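# Move the blue thermal pad from cold plate to tray

## Task

Peel the used blue thermal pad off the cold plate and place it inside the tray. The cold plate must stay on the table and never be raised off it.

## Robot and tools

ROBOT. Two six-joint arms, left_arm and right_arm, each with a two-finger gripper. Joint order in every row and every per-joint list: waist, shoulder, elbow, forearm roll, wrist pitch, wrist roll. Stated ranges in rad: waist -2.618 to 2.618, shoulder 0.000 to 3.140, elbow -2.967 to 0.000, forearm roll -1.745 to 1.745, wrist pitch -1.220 to 1.220, wrist roll -2.094 to 2.094. The true end of each joint may sit up to 0.014 rad either side. A target more than 0.014 rad beyond an end, and further out than the joint's last reported angle, makes the call be refused. A target past the real end is clipped to it, and the result may say "joint sent to its limit" (its absence proves nothing).

FRAMES. Scene frame: origin at table-top height midway between the nominal bases, +z up, +x out over the table, left_arm on the +y side (image left/right does not follow arm names). Calibrated bases in the scene frame: left_arm at (-0.014, +0.264, +0.013) m, quat_wxyz (+1.000, 0, 0, -0.010); right_arm at (+0.024, -0.248, +0.013) m, quat_wxyz (+1.000, 0, 0, +0.016). Each base frame has +z up. Hand poses and wrist-camera poses are given in the carrying arm's own base frame; fixed cameras and the table use the scene frame. Reported hand positions can be off by a few cm, more at long reach.

ROW. Every command row is one flat list of 14 numbers covering both arms: left_arm's 6 absolute joint target angles (rad) then its opening, then right_arm's 6 angles and opening. Always send all 14 even if one arm is idle; to keep an arm still, repeat its "Joint targets" angles and its present gripper command (0 is a real command, half open). Opening runs from -1 (closed) to +1 (fully open, pad gap 0.070 m); a full close takes about 1.0 s or more.

execute_actions(actions, cameras): actions is a list of actions; each action is a list of up to 15 rows, one row per 1/30 s step; a shorter action repeats its last row until 15 steps (0.5 s) pass. An empty list only returns state and images. cameras: list of names, ["all"], [] for none; omitted means all for an empty list, otherwise none. Per step, each joint target is held within 0.963 rad of its measured angle, the drive moves targets at most 3 rad/s (0.6 s to reach that from rest), and if a row would shift a gripper more than 70 mm from where it is, that arm's targets are pulled back. So a far goal needs several actions; finish an unfinished motion in the next call.

move(target, speed, blend, opening_speed, blocking, cameras): target is one 14-number row or a list of up to 15 such rows, absolute joint angles as above, all within 10 s total. All joints move together, so grippers trace curves; no obstacle avoidance. speed in rad/s for the joint with the farthest to go, 0.01 to 3, default 0.5; one number or one per target. blend in rad rounds corners in a list (default 0 stops at each). opening_speed (per second on the -1..+1 scale, at least 0.2) ramps the gripper. Gripper changes in the first row start at once; in later rows they are applied on arrival, when everything has settled. blocking=false returns after about 0.5 s while the move runs; a new move replaces it. The result adds a "move:" line: done, off_target (resting more than 0.01 rad from target), moving, held, or fault, plus limits=held if steps were withheld. Neither done nor off_target tells you about contact.

wait(seconds): 0 to 10, arms keep their last command; a running move continues. stop(): brakes the running move to rest (needs room). zoom_image(camera, region): camera is cam_high, cam_low, cam_left_wrist or cam_right_wrist; region [x0, y0, x1, y1] in pixels from the top-left, at most 504 by 504, on that camera's latest image. finished_scene(scene): pass the current scene number (integer); irreversible, so call only when the pad rests in the tray.

RESULTS. Joint positions: per arm, 6 angles then finger-pad gap in m. Joint targets: angles currently being driven toward (can change on their own). Tool commands: current gripper commands. grip_measured: measured opening on the command scale. end_effector_position (m) and end_effector_quat_wxyz: the point between the pads, about 5 mm behind the fingertips; fingers point along gripper +z and close along its y. Joint torques: total drive output including gravity, noisy and offset, positive toward larger angles. "joint command not followed" means the clearance check between arms altered or blocked targets.

CAMERAS. cam_high, cam_low, cam_left_wrist, cam_right_wrist, each 896x504, with pinhole+radial calibration supplied (cam_high sits near scene (0.721, 0.230, 1.168) m, cam_low near (1.222, 0.413, 0.404) m). Fixed cameras may be a couple of degrees and millimetres off; wrist images can lag while moving.

GRIPPING. At first contact, command about 0.05 below grip_measured for full force (less for a lighter hold). A thermal pad is thin: parts under about 2 mm between the pads get proportionally less force, so consider peeling up an edge or gripping a fold rather than pinching it flat. Max about 20 N per pad; fast closes squeeze harder.

AVOID. Lifting or dragging the cold plate; dropping the pad or releasing it while moving; anything falling off the table or left off it; fast impacts and pressing hard (contact force grows with speed and with how far the target lies beyond contact). Contact torque reaching the load limits (waist, shoulder, elbow 20 N m; forearm roll, wrist pitch, wrist roll 6.96 N m, whose motors give only about 4 N m) stops that arm for 10 s (TORQUE FAULT). Keep the arms apart; never close one gripper on the other's fingers. Long holding, stretched poses or pushing against something heats motors: MOTOR HOT appears at 65 °C, and at 80 °C that arm goes limp (OVER-TEMPERATURE FAULT) for 30 to 60 s or more. Loose objects may occasionally be nudged by outside pushes, so check the pad before releasing and before finishing.

Each tool is called after "Request:" as a command line: name --argument value for each argument, lists and objects as JSON in quotes; but a table of rows of numbers goes row by row, as --pt "numbers of a row", without its own name.

## Session

Request:
execute_actions --actions '[]'

Scene clock: 0.00 s.
left_arm: end_effector_position=(+0.3578, -0.1827, +0.1401) grip_measured=+0.98 end_effector_quat_wxyz=(+0.380, +0.113, +0.916, -0.055) | right_arm: end_effector_position=(+0.4704, -0.1670, +0.2069) grip_measured=+1.00 end_effector_quat_wxyz=(+0.438, +0.418, +0.786, -0.125)
Joint positions: left_arm=[-0.601 1.519 -0.89 0.733 0.356 -0.961 0.069] | right_arm=[-0.123 1.785 -1.395 -0.926 0.654 1.437 0.07]
Joint torques (N m): no reading
Joint targets: left_arm=[-0.601 1.519 -0.890 0.733 0.356 -0.961] | right_arm=[-0.123 1.785 -1.395 -0.926 0.654 1.437]
Tool commands: left_gripper/opening=+1.0 right_gripper/opening=+1.0
camera_calibration:
cam_left_wrist: T_world_to_cam=[[-0.235077, -0.971975, 0.00200438, -0.0898673], [-0.959656, 0.231769, -0.159198, 0.404988], [0.154272, -0.0393473, -0.987245, 0.198994], [0, 0, 0, 1]] pos_world=[0.336824, -0.173383, 0.261109]
cam_right_wrist: T_world_to_cam=[[-0.774306, -0.612139, -0.160429, 0.294172], [-0.550452, 0.77659, -0.306447, 0.451949], [0.312175, -0.148976, -0.938271, 0.148234], [0, 0, 0, 1]] pos_world=[0.43028, -0.148822, 0.324776]

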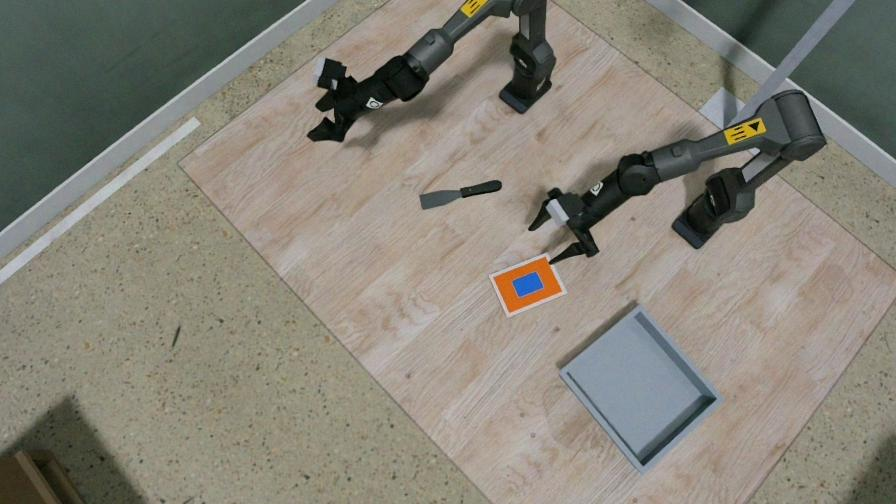

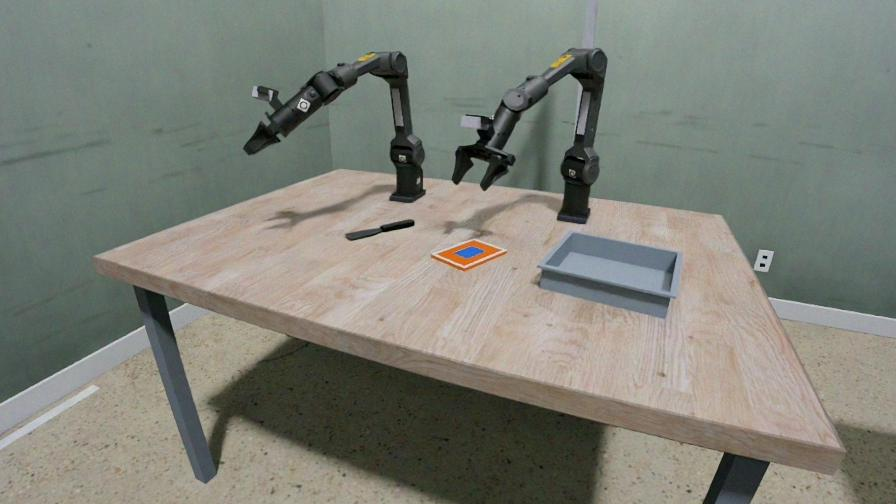

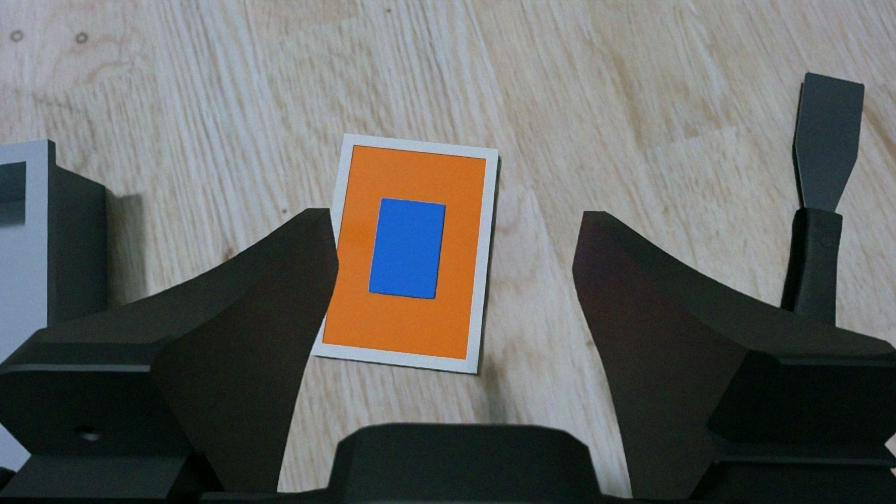

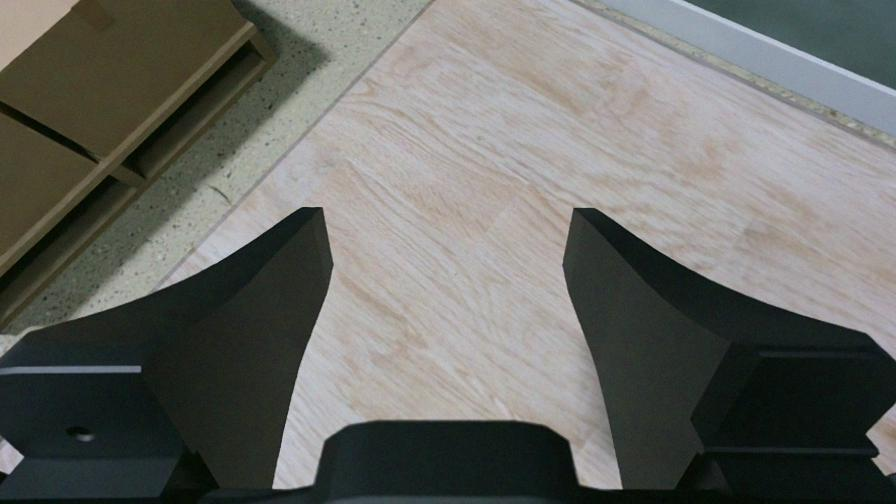

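Request:
move --target '[-0.3938,2.1,-1.6051,0,1.1632,-1.621,1, -0.123,1.785,-1.395,-0.926,0.654,1.437,1]' --speed 0.6

Request:
move --target '[-0.3938,2.1577,-1.5516,0,1.052,-1.621,1, -0.123,1.785,-1.395,-0.926,0.654,1.437,1]' --speed 0.15 --cameras '["cam_left_wrist"]'

Scene clock: 17.50 s.
left_arm: end_effector_position=(+0.3831, -0.1592, +0.0457) grip_measured=+0.98 end_effector_quat_wxyz=(-0.001, -0.576, +0.817, +0.000) | right_arm: end_effector_position=(+0.4704, -0.1670, +0.2069) grip_measured=+1.00 end_effector_quat_wxyz=(+0.438, +0.418, +0.786, -0.125)
Joint positions: left_arm=[-0.393 2.102 -1.606 -0.001 1.163 -1.622 0.069] | right_arm=[-0.123 1.785 -1.395 -0.926 0.654 1.437 0.07]
Joint torques (N m): left_arm=[0.2 -13.67 -3.33 0.15 -0.15 0.01] | right_arm=[-0.04 -10.48 -6.45 -0.93 -0.07 -0.12]
Joint targets: left_arm=[-0.394 2.100 -1.605 0.000 1.163 -1.621] | right_arm=[-0.123 1.785 -1.395 -0.926 0.654 1.437]
move: done
camera_calibration:
cam_left_wrist: T_world_to_cam=[[0.942498, -0.333599, -0.0202386, -0.409308], [-0.258711, -0.766578, 0.58773, -0.0528132], [-0.21158, -0.548698, -0.808804, 0.1537], [0, 0, 0, 1]] pos_world=[0.404628, -0.092695, 0.147069]
cam_right_wrist: T_world_to_cam=[[-0.774306, -0.612139, -0.160429, 0.294172], [-0.550452, 0.77659, -0.306447, 0.451949], [0.312175, -0.148976, -0.938271, 0.148234], [0, 0, 0, 1]] pos_world=[0.43028, -0.148822, 0.324776]

Scene clock: 18.53 s.
left_arm: end_effector_position=(+0.3850, -0.1600, +0.0093) grip_measured=+0.98 end_effector_quat_wxyz=(-0.001, -0.576, +0.817, +0.000) | right_arm: end_effector_position=(+0.4704, -0.1670, +0.2069) grip_measured=+1.00 end_effector_quat_wxyz=(+0.438, +0.418, +0.786, -0.125)
Joint positions: left_arm=[-0.393 2.158 -1.551 -0.001 1.052 -1.622 0.069] | right_arm=[-0.123 1.785 -1.395 -0.926 0.654 1.437 0.07]
Joint torques (N m): left_arm=[-0.46 -12.82 -3.54 0.14 0 -0.02] | right_arm=[-0.03 -10.51 -6.33 -0.9 -0.08 -0.11]
Joint targets: left_arm=[-0.394 2.158 -1.552 0.000 1.052 -1.621] | right_arm=[-0.123 1.785 -1.395 -0.926 0.654 1.437]
move: done
camera_calibration:
cam_left_wrist: T_world_to_cam=[[0.942512, -0.333571, -0.0200302, -0.412128], [-0.258814, -0.766575, 0.587689, -0.0314949], [-0.21139, -0.54872, -0.808839, 0.124147], [0, 0, 0, 1]] pos_world=[0.406528, -0.093495, 0.110669]
Images, in order (width x height): cam_left_wrist 896x504.

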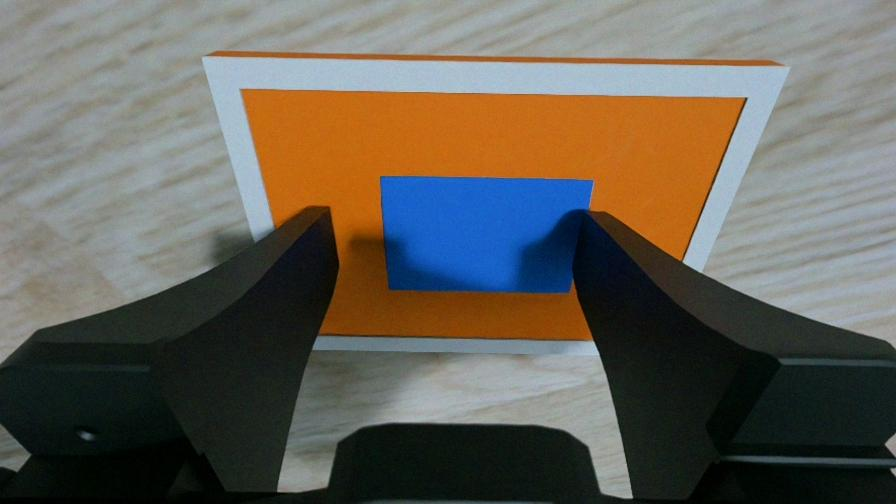

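Request:
move --pt "-0.3928 2.182 -1.613 0 1.089 -1.620 1 -0.123 1.785 -1.395 -0.926 0.654 1.437 1" --pt "-0.3928 2.198 -1.593 0 1.0531 -1.620 0.9 -0.123 1.785 -1.395 -0.926 0.654 1.437 1" --speed 0.1 --cameras '["cam_left_wrist"]'

Request:
move --target '[-0.3928,2.198,-1.593,0,1.0531,-1.620,0.4, -0.123,1.785,-1.395,-0.926,0.654,1.437,1]' --opening_speed 0.3 --cameras '["cam_left_wrist"]'

Scene clock: 25.47 s.
left_arm: end_effector_position=(+0.3930, -0.1633, +0.0022) grip_measured=+0.90 end_effector_quat_wxyz=(+0.000, -0.576, +0.817, +0.000) | right_arm: end_effector_position=(+0.4704, -0.1670, +0.2069) grip_measured=+1.00 end_effector_quat_wxyz=(+0.438, +0.418, +0.786, -0.125)
Joint positions: left_arm=[-0.393 2.198 -1.593 -0.001 1.054 -1.621 0.067] | right_arm=[-0.123 1.785 -1.395 -0.926 0.654 1.437 0.07]
Joint torques (N m): left_arm=[1.1 -11.79 -2.59 0.13 -0.78 -0.04] | right_arm=[-0.05 -10.56 -5.52 -0.77 -0.2 -0.07]
Joint targets: left_arm=[-0.393 2.198 -1.593 0.000 1.053 -1.620] | right_arm=[-0.123 1.785 -1.395 -0.926 0.654 1.437]
move: done
camera_calibration:
cam_left_wrist: T_world_to_cam=[[0.942224, -0.334407, -0.0196399, -0.421007], [-0.259695, -0.766233, 0.587746, -0.0273621], [-0.211595, -0.548688, -0.808807, 0.118391], [0, 0, 0, 1]] pos_world=[0.414628, -0.096794, 0.103569]
Images, in order (width x height): cam_left_wrist 896x504.

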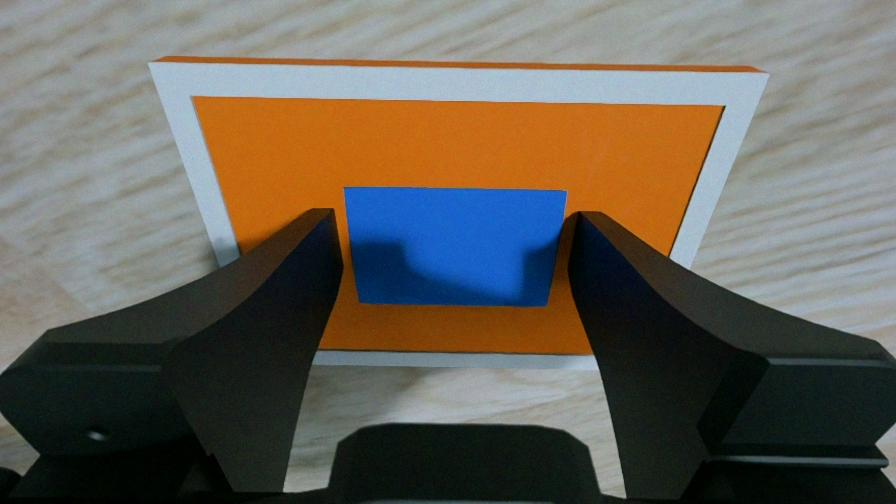

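Scene clock: 27.33 s.
left_arm: end_effector_position=(+0.3932, -0.1634, +0.0022) grip_measured=+0.41 end_effector_quat_wxyz=(+0.000, -0.576, +0.817, +0.000) | right_arm: end_effector_position=(+0.4704, -0.1670, +0.2069) grip_measured=+1.00 end_effector_quat_wxyz=(+0.438, +0.418, +0.786, -0.125)
Joint positions: left_arm=[-0.393 2.198 -1.593 -0.001 1.053 -1.621 0.05] | right_arm=[-0.123 1.785 -1.395 -0.926 0.654 1.437 0.07]
Joint torques (N m): left_arm=[0.84 -11.81 -3.38 0.13 -1.03 -0.08] | right_arm=[-0.04 -10.62 -5.45 -0.73 -0.23 -0.07]
Joint targets: left_arm=[-0.393 2.198 -1.593 0.000 1.053 -1.620] | right_arm=[-0.123 1.785 -1.395 -0.926 0.654 1.437]
move: done
camera_calibration:
cam_left_wrist: T_world_to_cam=[[0.942257, -0.334363, -0.0187897, -0.421198], [-0.260132, -0.766098, 0.587729, -0.0271395], [-0.21091, -0.548904, -0.808839, 0.118109], [0, 0, 0, 1]] pos_world=[0.414727, -0.0967937, 0.103568]
Images, in order (width x height): cam_left_wrist 896x504.

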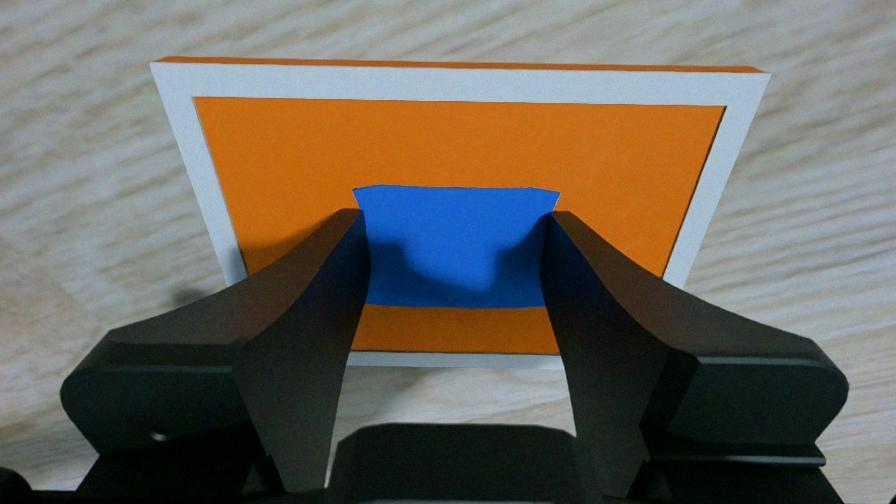

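Request:
move --target '[-0.3928,2.198,-1.593,0,1.0531,-1.620,-0.1, -0.123,1.785,-1.395,-0.926,0.654,1.437,1]' --opening_speed 0.3 --cameras '["cam_left_wrist"]'

Request:
move --target '[-0.3928,2.198,-1.593,0,1.0531,-1.620,-1, -0.123,1.785,-1.395,-0.926,0.654,1.437,1]' --opening_speed 0.3 --cameras '["cam_left_wrist","cam_low"]'

Request:
zoom_image --camera "cam_low" --region '[420, 200, 520, 280]'

Scene clock: 35.07 s.
left_arm: end_effector_position=(+0.3933, -0.1632, +0.0022) grip_measured=-0.09 end_effector_quat_wxyz=(+0.000, -0.576, +0.818, +0.000) | right_arm: end_effector_position=(+0.4704, -0.1670, +0.2069) grip_measured=+1.00 end_effector_quat_wxyz=(+0.438, +0.418, +0.786, -0.125)
Joint positions: left_arm=[-0.393 2.198 -1.593 0 1.053 -1.621 0.032] | right_arm=[-0.123 1.785 -1.395 -0.926 0.654 1.437 0.07]
Joint torques (N m): left_arm=[-0.08 -10.58 -3.13 -0.16 0.02 -0.2] | right_arm=[-0.06 -10.7 -5.71 -0.58 -0.26 -0.03]
Joint targets: left_arm=[-0.393 2.198 -1.593 0.000 1.053 -1.620] | right_arm=[-0.123 1.785 -1.395 -0.926 0.654 1.437]
move: done
camera_calibration:
cam_left_wrist: T_world_to_cam=[[0.942108, -0.334792, -0.0185919, -0.421198], [-0.260741, -0.766333, 0.587153, -0.0268505], [-0.210822, -0.548314, -0.809263, 0.118174], [0, 0, 0, 1]] pos_world=[0.414727, -0.0967941, 0.103568]
Images, in order (width x height): cam_left_wrist 896x504.

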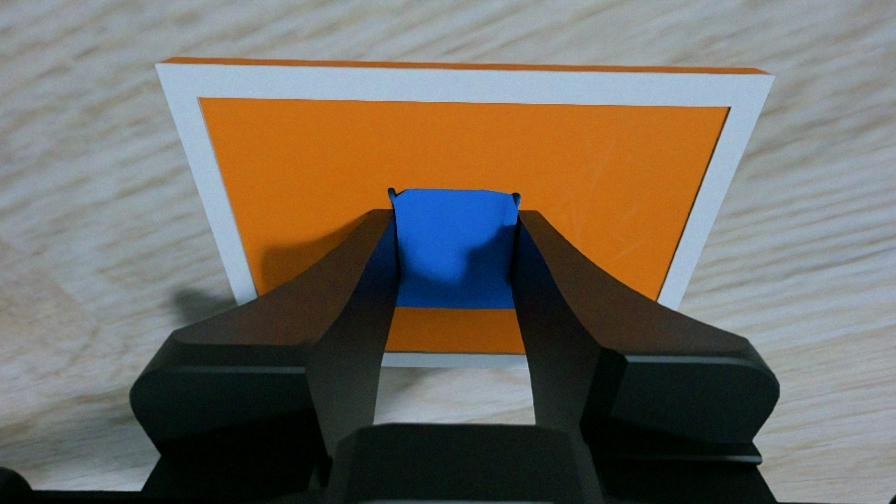

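Scene clock: 38.27 s.
left_arm: end_effector_position=(+0.3929, -0.1631, +0.0024) grip_measured=-0.57 end_effector_quat_wxyz=(+0.000, -0.576, +0.818, +0.000) | right_arm: end_effector_position=(+0.4704, -0.1670, +0.2069) grip_measured=+1.00 end_effector_quat_wxyz=(+0.438, +0.418, +0.786, -0.125)
Joint positions: left_arm=[-0.393 2.197 -1.592 0 1.054 -1.621 0.015] | right_arm=[-0.123 1.785 -1.395 -0.926 0.654 1.437 0.07]
Joint torques (N m): left_arm=[-0.42 -0.68 -2.48 0.2 -2.52 -0.08] | right_arm=[-0.03 -10.73 -5.83 -0.58 -0.23 -0.01]
Joint targets: left_arm=[-0.393 2.198 -1.593 0.000 1.053 -1.620] | right_arm=[-0.123 1.785 -1.395 -0.926 0.654 1.437]
move: done
camera_calibration:
cam_left_wrist: T_world_to_cam=[[0.942093, -0.334782, -0.0195229, -0.42087], [-0.260231, -0.766542, 0.587106, -0.0271706], [-0.211518, -0.548028, -0.809275, 0.118666], [0, 0, 0, 1]] pos_world=[0.414528, -0.0966946, 0.103769]
Images, in order (width x height): cam_low 896x504, cam_left_wrist 896x504.

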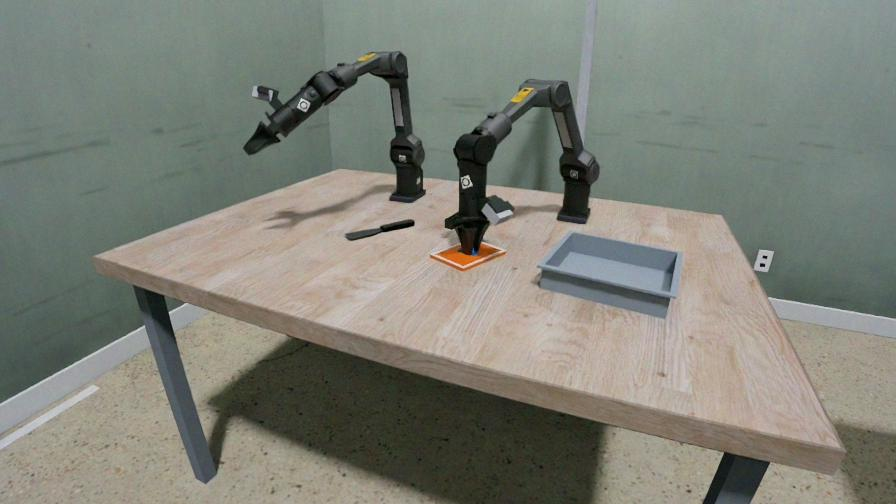

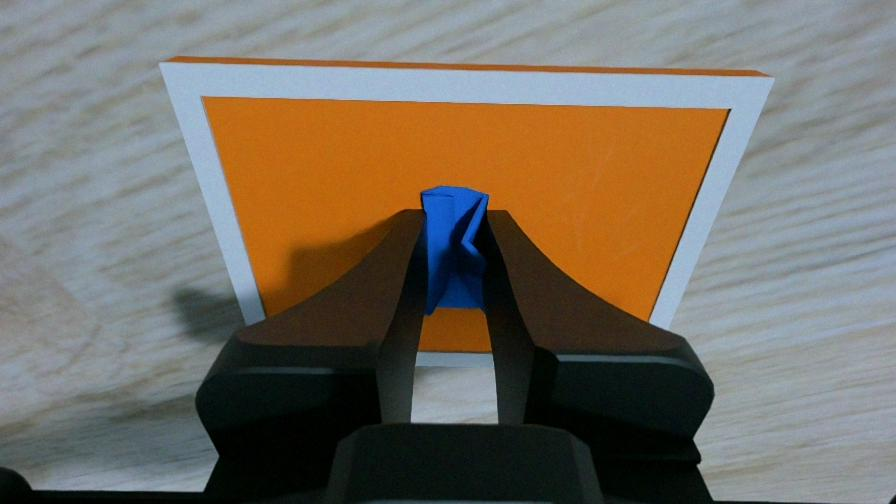

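Scaled by 5.040 from the camera's 896x504 image, which has a finer 1280x720 frame.

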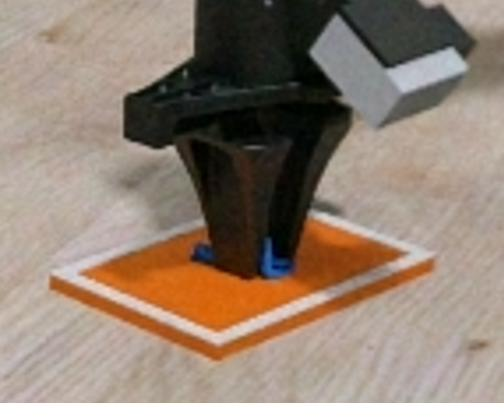

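Request:
move --pt "-0.3928 2.198 -1.593 0 1.0531 -1.620 -1 0.666 1.4 -0.9 0 0 0 -1" --pt "-0.3928 2.198 -1.593 0 1.0531 -1.620 -1 0.666 1.8924 -0.7576 0 -0.3495 0 -1" --speed 0.6 --opening_speed 1.5 --cameras '["cam_low","cam_right_wrist"]'

Scene clock: 59.07 s.
left_arm: end_effector_position=(+0.3929, -0.1631, +0.0024) grip_measured=-0.57 end_effector_quat_wxyz=(+0.000, -0.576, +0.818, +0.000) | right_arm: end_effector_position=(+0.3458, +0.2719, +0.0296) grip_measured=-1.00 end_effector_quat_wxyz=(+0.399, -0.297, +0.857, +0.138)
Joint positions: left_arm=[-0.393 2.197 -1.592 0 1.054 -1.621 0.015] | right_arm=[0.666 1.893 -0.757 0 -0.35 -0.001 0]
Joint torques (N m): left_arm=[-0.67 -0.33 -1.11 -0.07 -2.58 -0.03] | right_arm=[-1.26 -10.1 -4.55 -0.17 -0.59 0.17]
Joint targets: left_arm=[-0.393 2.198 -1.593 0.000 1.053 -1.620] | right_arm=[0.666 1.892 -0.758 0.000 -0.350 0.000]
move: done
camera_calibration:
cam_right_wrist: T_world_to_cam=[[0.610881, -0.791647, 0.0109654, 0.00268803], [-0.764368, -0.593327, -0.252399, 0.432901], [0.206317, 0.145804, -0.967561, 0.0434064], [0, 0, 0, 1]] pos_world=[0.320298, 0.252651, 0.151233]
Images, in order (width x height): cam_low 896x504, cam_right_wrist 896x504.

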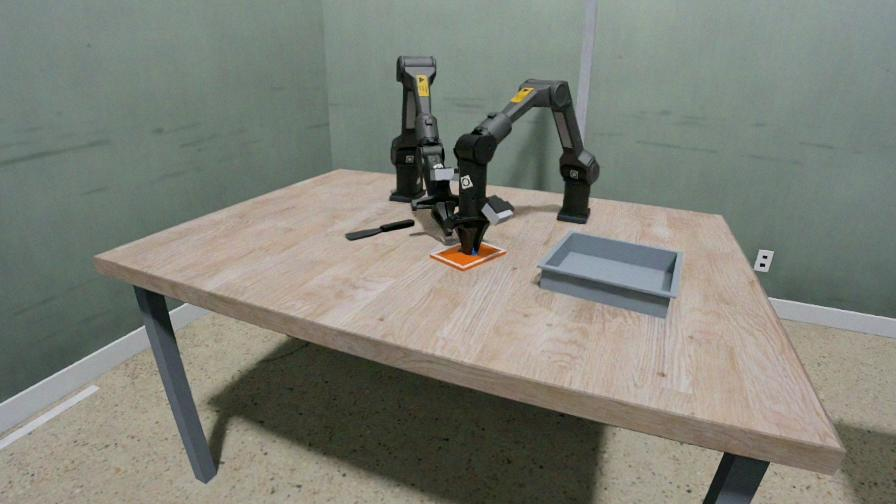

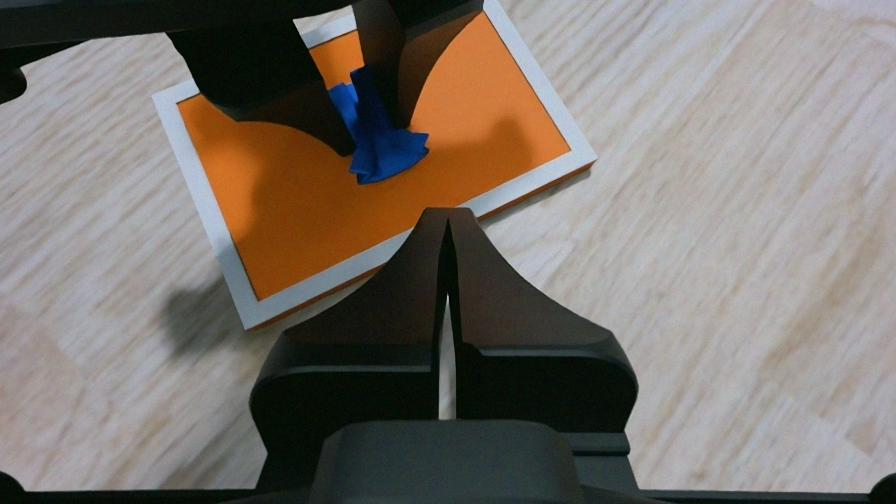

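Request:
move --pt "-0.3928 2.198 -1.593 0 1.0531 -1.620 -1 0.666 1.9929 -0.9175 0 -0.2902 0 -1" --pt "-0.3928 2.198 -1.593 0 1.0531 -1.620 -1 0.666 2.062 -0.9063 0 -0.3705 0 -1" --speed '[0.25,0.05]' --cameras '["cam_low","cam_right_wrist"]'

Scene clock: 69.67 s.
left_arm: end_effector_position=(+0.3929, -0.1631, +0.0024) grip_measured=-0.57 end_effector_quat_wxyz=(+0.000, -0.576, +0.818, +0.000) | right_arm: end_effector_position=(+0.3774, +0.2967, +0.0080) grip_measured=-1.00 end_effector_quat_wxyz=(+0.407, -0.296, +0.853, +0.141)
Joint positions: left_arm=[-0.393 2.197 -1.592 0 1.054 -1.621 0.015] | right_arm=[0.666 2.053 -0.91 0 -0.376 -0.001 0]
Joint torques (N m): left_arm=[-0.62 -0.37 -1.16 -0.07 -2.59 -0.06] | right_arm=[-1.27 6.95 1.74 0.03 2.1 0.09]
Joint targets: left_arm=[-0.393 2.198 -1.593 0.000 1.053 -1.620] | right_arm=[0.666 2.062 -0.906 0.000 -0.370 0.000]
move: done
camera_calibration:
cam_right_wrist: T_world_to_cam=[[0.610737, -0.79176, 0.01078, 0.0033128], [-0.760655, -0.590416, -0.269839, 0.464277], [0.220012, 0.156601, -0.962845, 0.00403563], [0, 0, 0, 1]] pos_world=[0.350244, 0.276108, 0.12913]
Images, in order (width x height): cam_low 896x504, cam_right_wrist 896x504.

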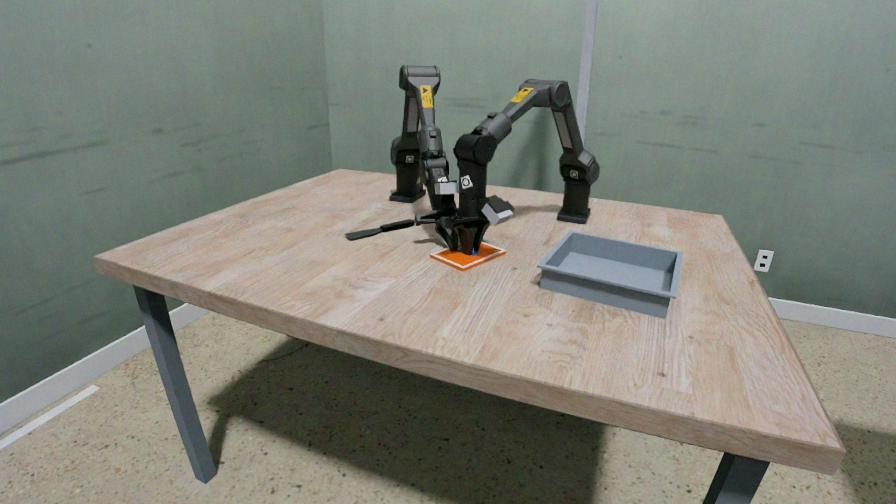

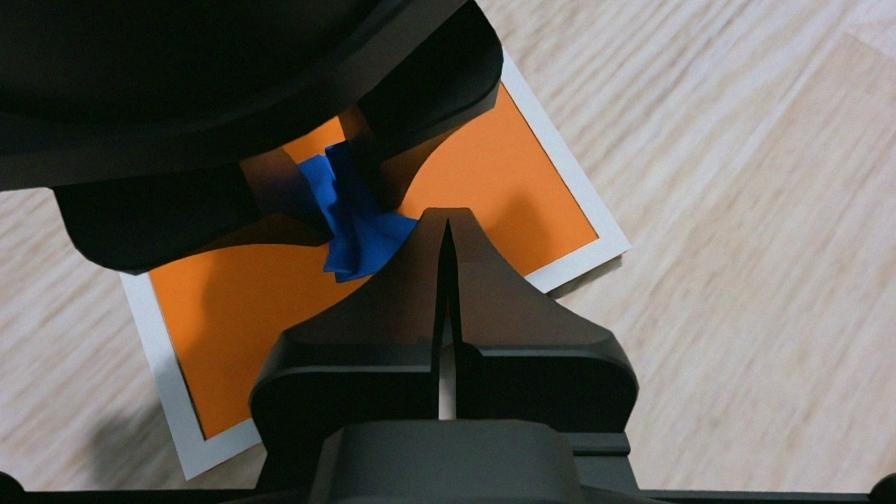

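Request:
move --pt "-0.3928 2.190 -1.6034 0 1.0715 -1.620 -1 0.666 2.067 -0.9063 0 -0.3755 0 -1" --pt "-0.3928 2.186 -1.608 0 1.080 -1.620 -1 0.666 2.067 -0.9063 0 -0.3755 0 -1" --speed 0.025 --cameras '["cam_low","cam_right_wrist"]'

Request:
zoom_image --camera "cam_low" --region '[420, 200, 520, 280]'

Scene clock: 74.17 s.
left_arm: end_effector_position=(+0.3928, -0.1633, +0.0103) grip_measured=-0.83 end_effector_quat_wxyz=(-0.001, -0.576, +0.817, +0.001) | right_arm: end_effector_position=(+0.3768, +0.2963, +0.0075) grip_measured=-1.00 end_effector_quat_wxyz=(+0.407, -0.296, +0.853, +0.141)
Joint positions: left_arm=[-0.393 2.187 -1.607 -0.001 1.081 -1.621 0.006] | right_arm=[0.666 2.053 -0.906 0 -0.379 -0.001 0]
Joint torques (N m): left_arm=[0.29 -15.16 -5.04 0.32 -0.51 -0.08] | right_arm=[-1.15 9.08 5.69 0.11 3.17 0.06]
Joint targets: left_arm=[-0.393 2.186 -1.608 0.000 1.080 -1.620] | right_arm=[0.666 2.067 -0.906 0.000 -0.376 0.000]
move: off_target (right_arm); right_arm: the shoulder is farthest, 0.014 rad from its target
camera_calibration:
cam_right_wrist: T_world_to_cam=[[0.610737, -0.79176, 0.01078, 0.00336793], [-0.760655, -0.590416, -0.269839, 0.46345], [0.220012, 0.156601, -0.962845, 0.00374886], [0, 0, 0, 1]] pos_world=[0.349644, 0.275708, 0.12863]
Images, in order (width x height): cam_low 896x504, cam_right_wrist 896x504.

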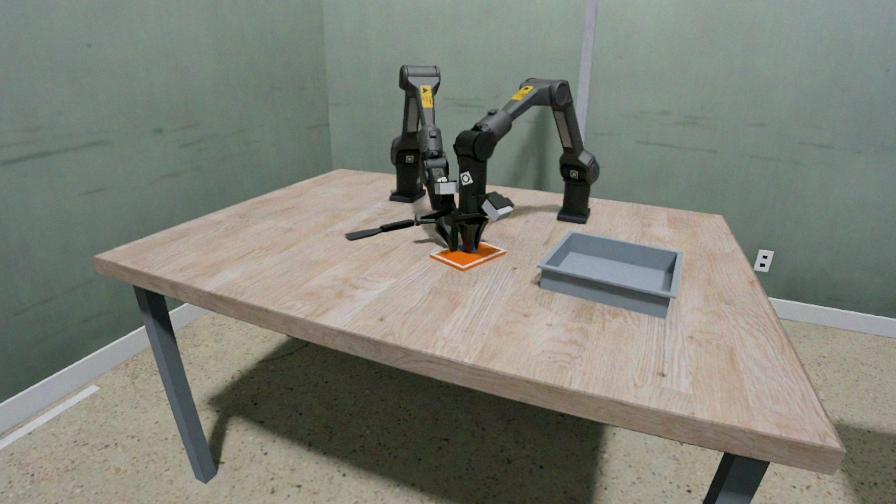

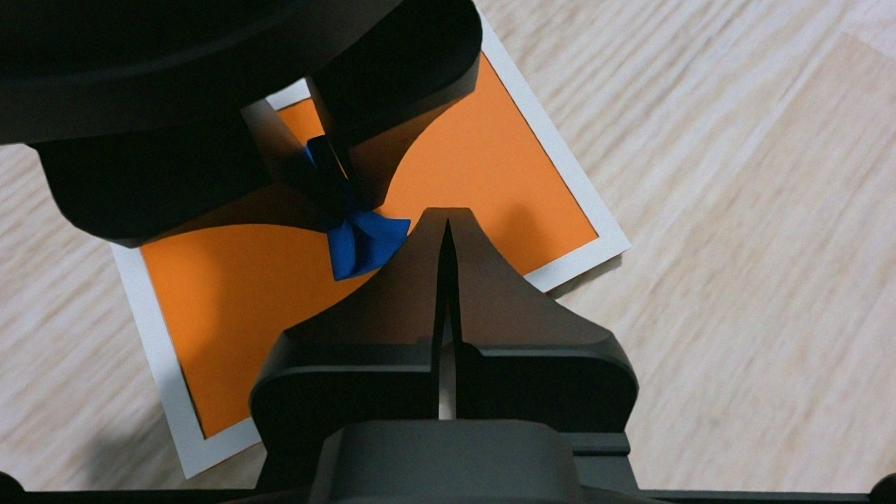

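Scaled by 5.040 from the camera's 896x504 image, which has a finer 1280x720 frame.

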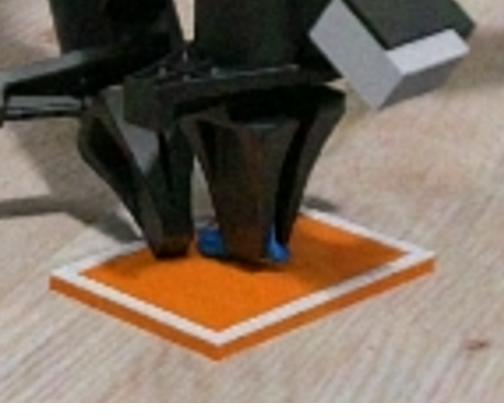

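Plate flat, grip 6 mm. Continue.

Request:
move --pt "-0.3928 2.182 -1.613 0 1.089 -1.620 -1 0.666 2.067 -0.9063 0 -0.3755 0 -1" --pt "-0.3928 2.174 -1.623 0 1.107 -1.620 -1 0.666 2.067 -0.9063 0 -0.3755 0 -1" --speed 0.025 --cameras '["cam_low","cam_right_wrist"]'

Request:
zoom_image --camera "cam_low" --region '[420, 200, 520, 280]'

Scene clock: 79.17 s.
left_arm: end_effector_position=(+0.3936, -0.1636, +0.0195) grip_measured=-0.84 end_effector_quat_wxyz=(+0.000, -0.576, +0.817, -0.001) | right_arm: end_effector_position=(+0.3768, +0.2963, +0.0075) grip_measured=-1.00 end_effector_quat_wxyz=(+0.407, -0.296, +0.853, +0.141)
Joint positions: left_arm=[-0.393 2.174 -1.623 -0.001 1.107 -1.621 0.006] | right_arm=[0.666 2.053 -0.906 0 -0.379 -0.001 0]
Joint torques (N m): left_arm=[1.36 -15.5 -4.8 0.41 -0.14 -0.1] | right_arm=[-1.04 9.05 4.64 0.16 3.12 0.02]
Joint targets: left_arm=[-0.393 2.174 -1.623 0.000 1.107 -1.620] | right_arm=[0.666 2.067 -0.906 0.000 -0.375 0.000]
move: off_target (right_arm); right_arm: the shoulder is farthest, 0.014 rad from its target
camera_calibration:
cam_right_wrist: T_world_to_cam=[[0.610737, -0.79176, 0.01078, 0.00336793], [-0.760655, -0.590416, -0.269839, 0.46345], [0.220012, 0.156601, -0.962845, 0.00374886], [0, 0, 0, 1]] pos_world=[0.349644, 0.275708, 0.12863]
Images, in order (width x height): cam_low 896x504, cam_right_wrist 896x504.

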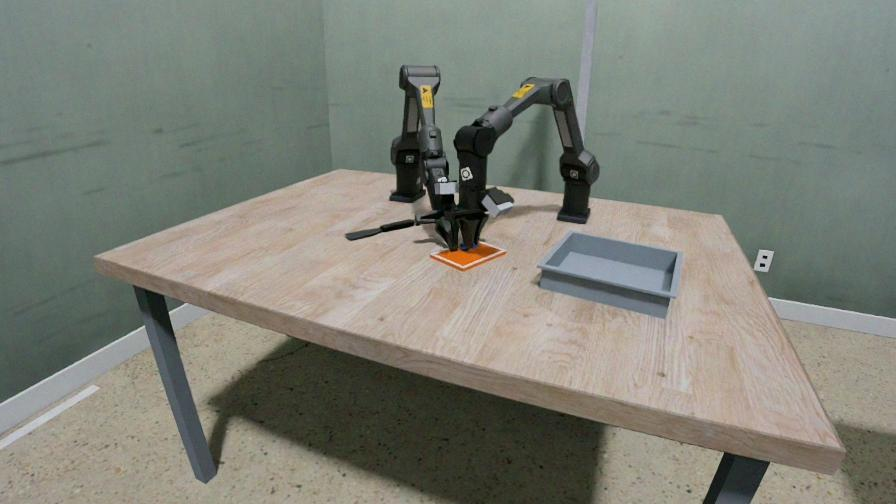

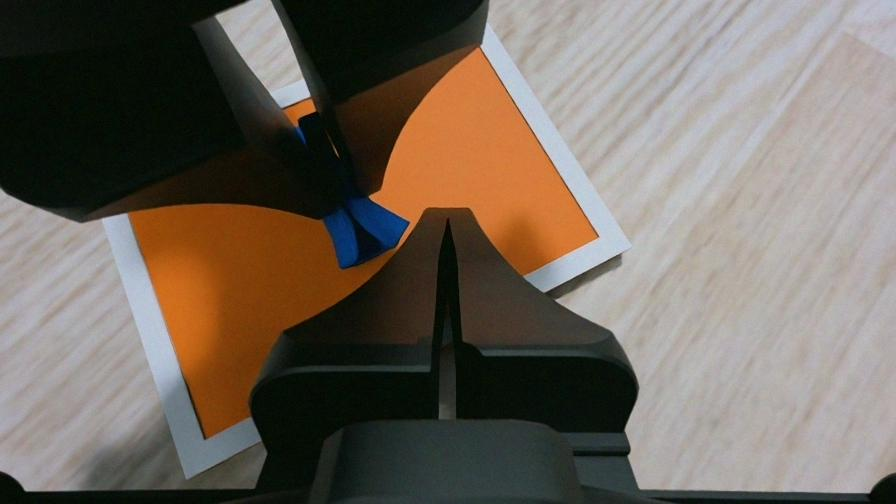

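Scaled by 5.040 from the camera's 896x504 image, which has a finer 1280x720 frame.

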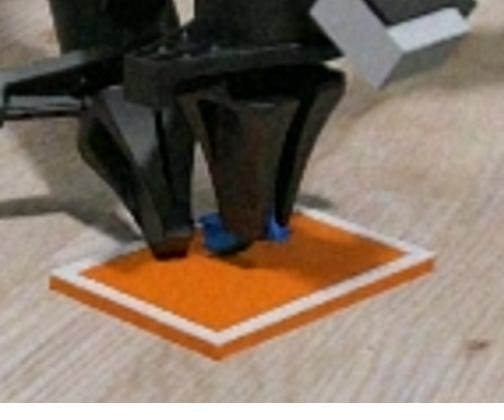

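Request:
move --pt "-0.3928 2.165 -1.634 0 1.127 -1.620 -1 0.666 2.067 -0.9063 0 -0.3755 0 -1" --pt "-0.3928 2.150 -1.637 0 1.145 -1.620 -1 0.666 2.067 -0.9063 0 -0.3755 0 -1" --speed 0.025 --cameras '["cam_low","cam_right_wrist"]'

Request:
zoom_image --camera "cam_low" --region '[420, 200, 520, 280]'

Scene clock: 85.87 s.
left_arm: end_effector_position=(+0.3922, -0.1626, +0.0315) grip_measured=-0.84 end_effector_quat_wxyz=(+0.000, -0.576, +0.818, +0.000) | right_arm: end_effector_position=(+0.3768, +0.2963, +0.0075) grip_measured=-1.00 end_effector_quat_wxyz=(+0.407, -0.296, +0.853, +0.141)
Joint positions: left_arm=[-0.393 2.153 -1.636 0.001 1.141 -1.621 0.006] | right_arm=[0.666 2.053 -0.906 0 -0.379 -0.001 0]
Joint torques (N m): left_arm=[0.33 -13.23 -4.21 0.03 -0.21 -0.11] | right_arm=[-0.91 9.04 4.75 0.12 3.11 -0.03]
Joint targets: left_arm=[-0.393 2.153 -1.636 0.000 1.141 -1.620] | right_arm=[0.666 2.067 -0.906 0.000 -0.376 0.000]
move: held (left_arm; a check stopped the path), off_target (right_arm); path passed 1 of 2 targets; limits=held; right_arm: the shoulder is farthest, 0.014 rad from its target
joint command not followed: on one or more control steps a check withheld the commanded joint targets of the left arm, and it was not sent them on those steps.
cause: the commanded joint targets, or the way to them, would bring a part of the robot too close to another arm (a part of this arm just beyond the wrist roll and a part of the right arm just beyond the wrist roll, at the place that arm is still heading or pushing toward).
camera_calibration:
cam_right_wrist: T_world_to_cam=[[0.610737, -0.79176, 0.01078, 0.00336793], [-0.760655, -0.590416, -0.269839, 0.46345], [0.220012, 0.156601, -0.962845, 0.00374886], [0, 0, 0, 1]] pos_world=[0.349644, 0.275708, 0.12863]
Images, in order (width x height): cam_low 896x504, cam_right_wrist 896x504.

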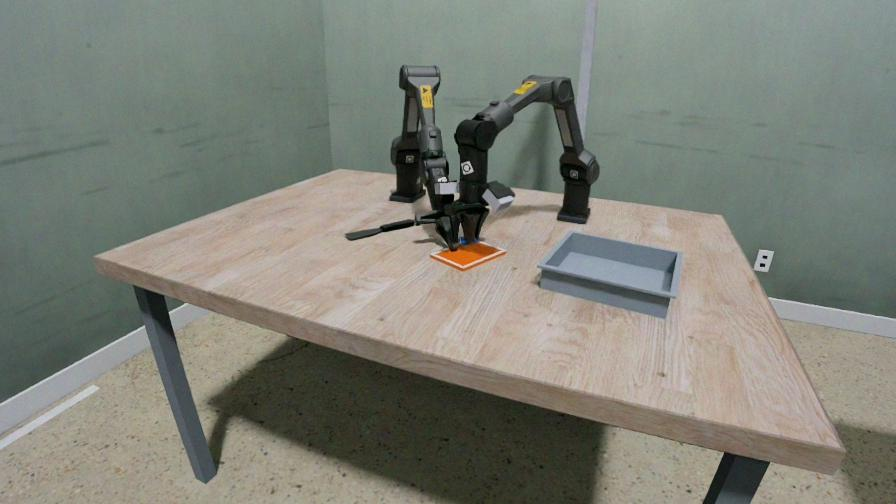

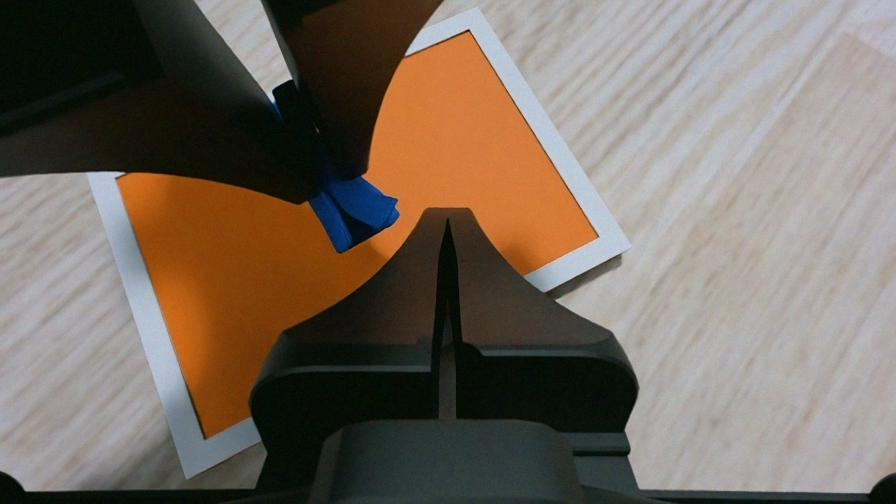

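Scaled by 5.040 from the camera's 896x504 image, which has a finer 1280x720 frame.

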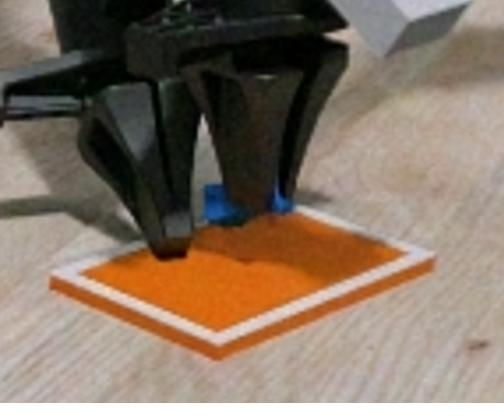

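Free. Back off the right, then carry.

Request:
move --pt "-0.3928 2.153 -1.636 0 1.141 -1.620 -1 0.666 1.8924 -0.7576 0 -0.3495 0 -1" --pt "-0.3928 1.9 -1.55 0 1.15 -1.620 -1 0.666 1.4 -0.9 0 0 0 -1" --pt "0.34 1.9 -1.55 0 1.15 -1.620 -1 0.666 1.4 -0.9 0 0 0 -1" --speed '[0.2,0.4,0.5]' --cameras '["cam_high","cam_left_wrist","cam_low"]'

Scene clock: 93.13 s.
left_arm: end_effector_position=(+0.3870, +0.1373, +0.1149) grip_measured=-0.84 end_effector_quat_wxyz=(-0.064, +0.828, -0.555, +0.047) | right_arm: end_effector_position=(+0.3394, +0.2668, +0.2386) grip_measured=-1.00 end_effector_quat_wxyz=(+0.517, -0.274, +0.791, +0.179)
Joint positions: left_arm=[0.341 1.9 -1.55 0 1.15 -1.621 0.006] | right_arm=[0.666 1.4 -0.901 0 0.001 -0.001 0]
Joint torques (N m): left_arm=[-0.54 -9.54 -3.94 -0.04 -0.37 -0.13] | right_arm=[-0.71 -5.77 -5.75 0.07 -0.84 -0.08]
Joint targets: left_arm=[0.340 1.900 -1.550 0.000 1.150 -1.620] | right_arm=[0.666 1.400 -0.900 0.000 0.000 0.000]
move: done
camera_calibration:
cam_left_wrist: T_world_to_cam=[[0.914611, 0.379697, 0.138983, -0.418112], [0.232202, -0.774641, 0.588229, -0.0540717], [0.331011, -0.505729, -0.796662, 0.155975], [0, 0, 0, 1]] pos_world=[0.343337, 0.195751, 0.214176]
Images, in order (width x height): cam_high 896x504, cam_low 896x504, cam_left_wrist 896x504.

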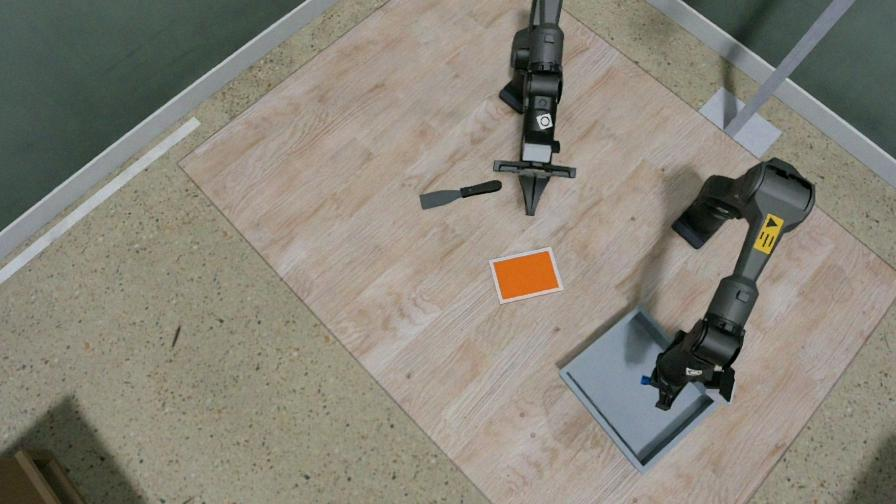

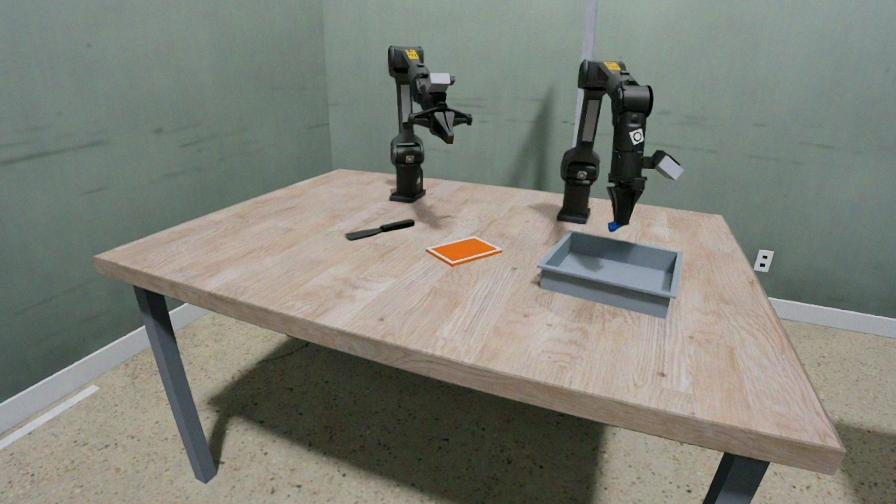

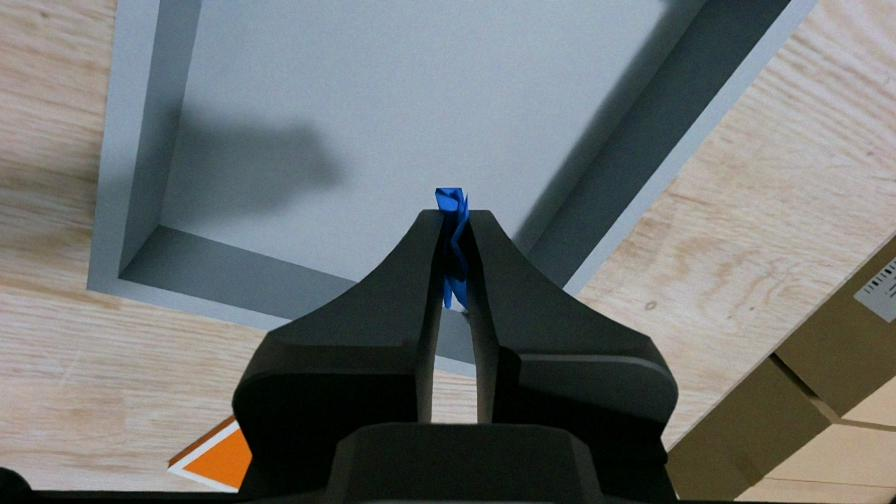

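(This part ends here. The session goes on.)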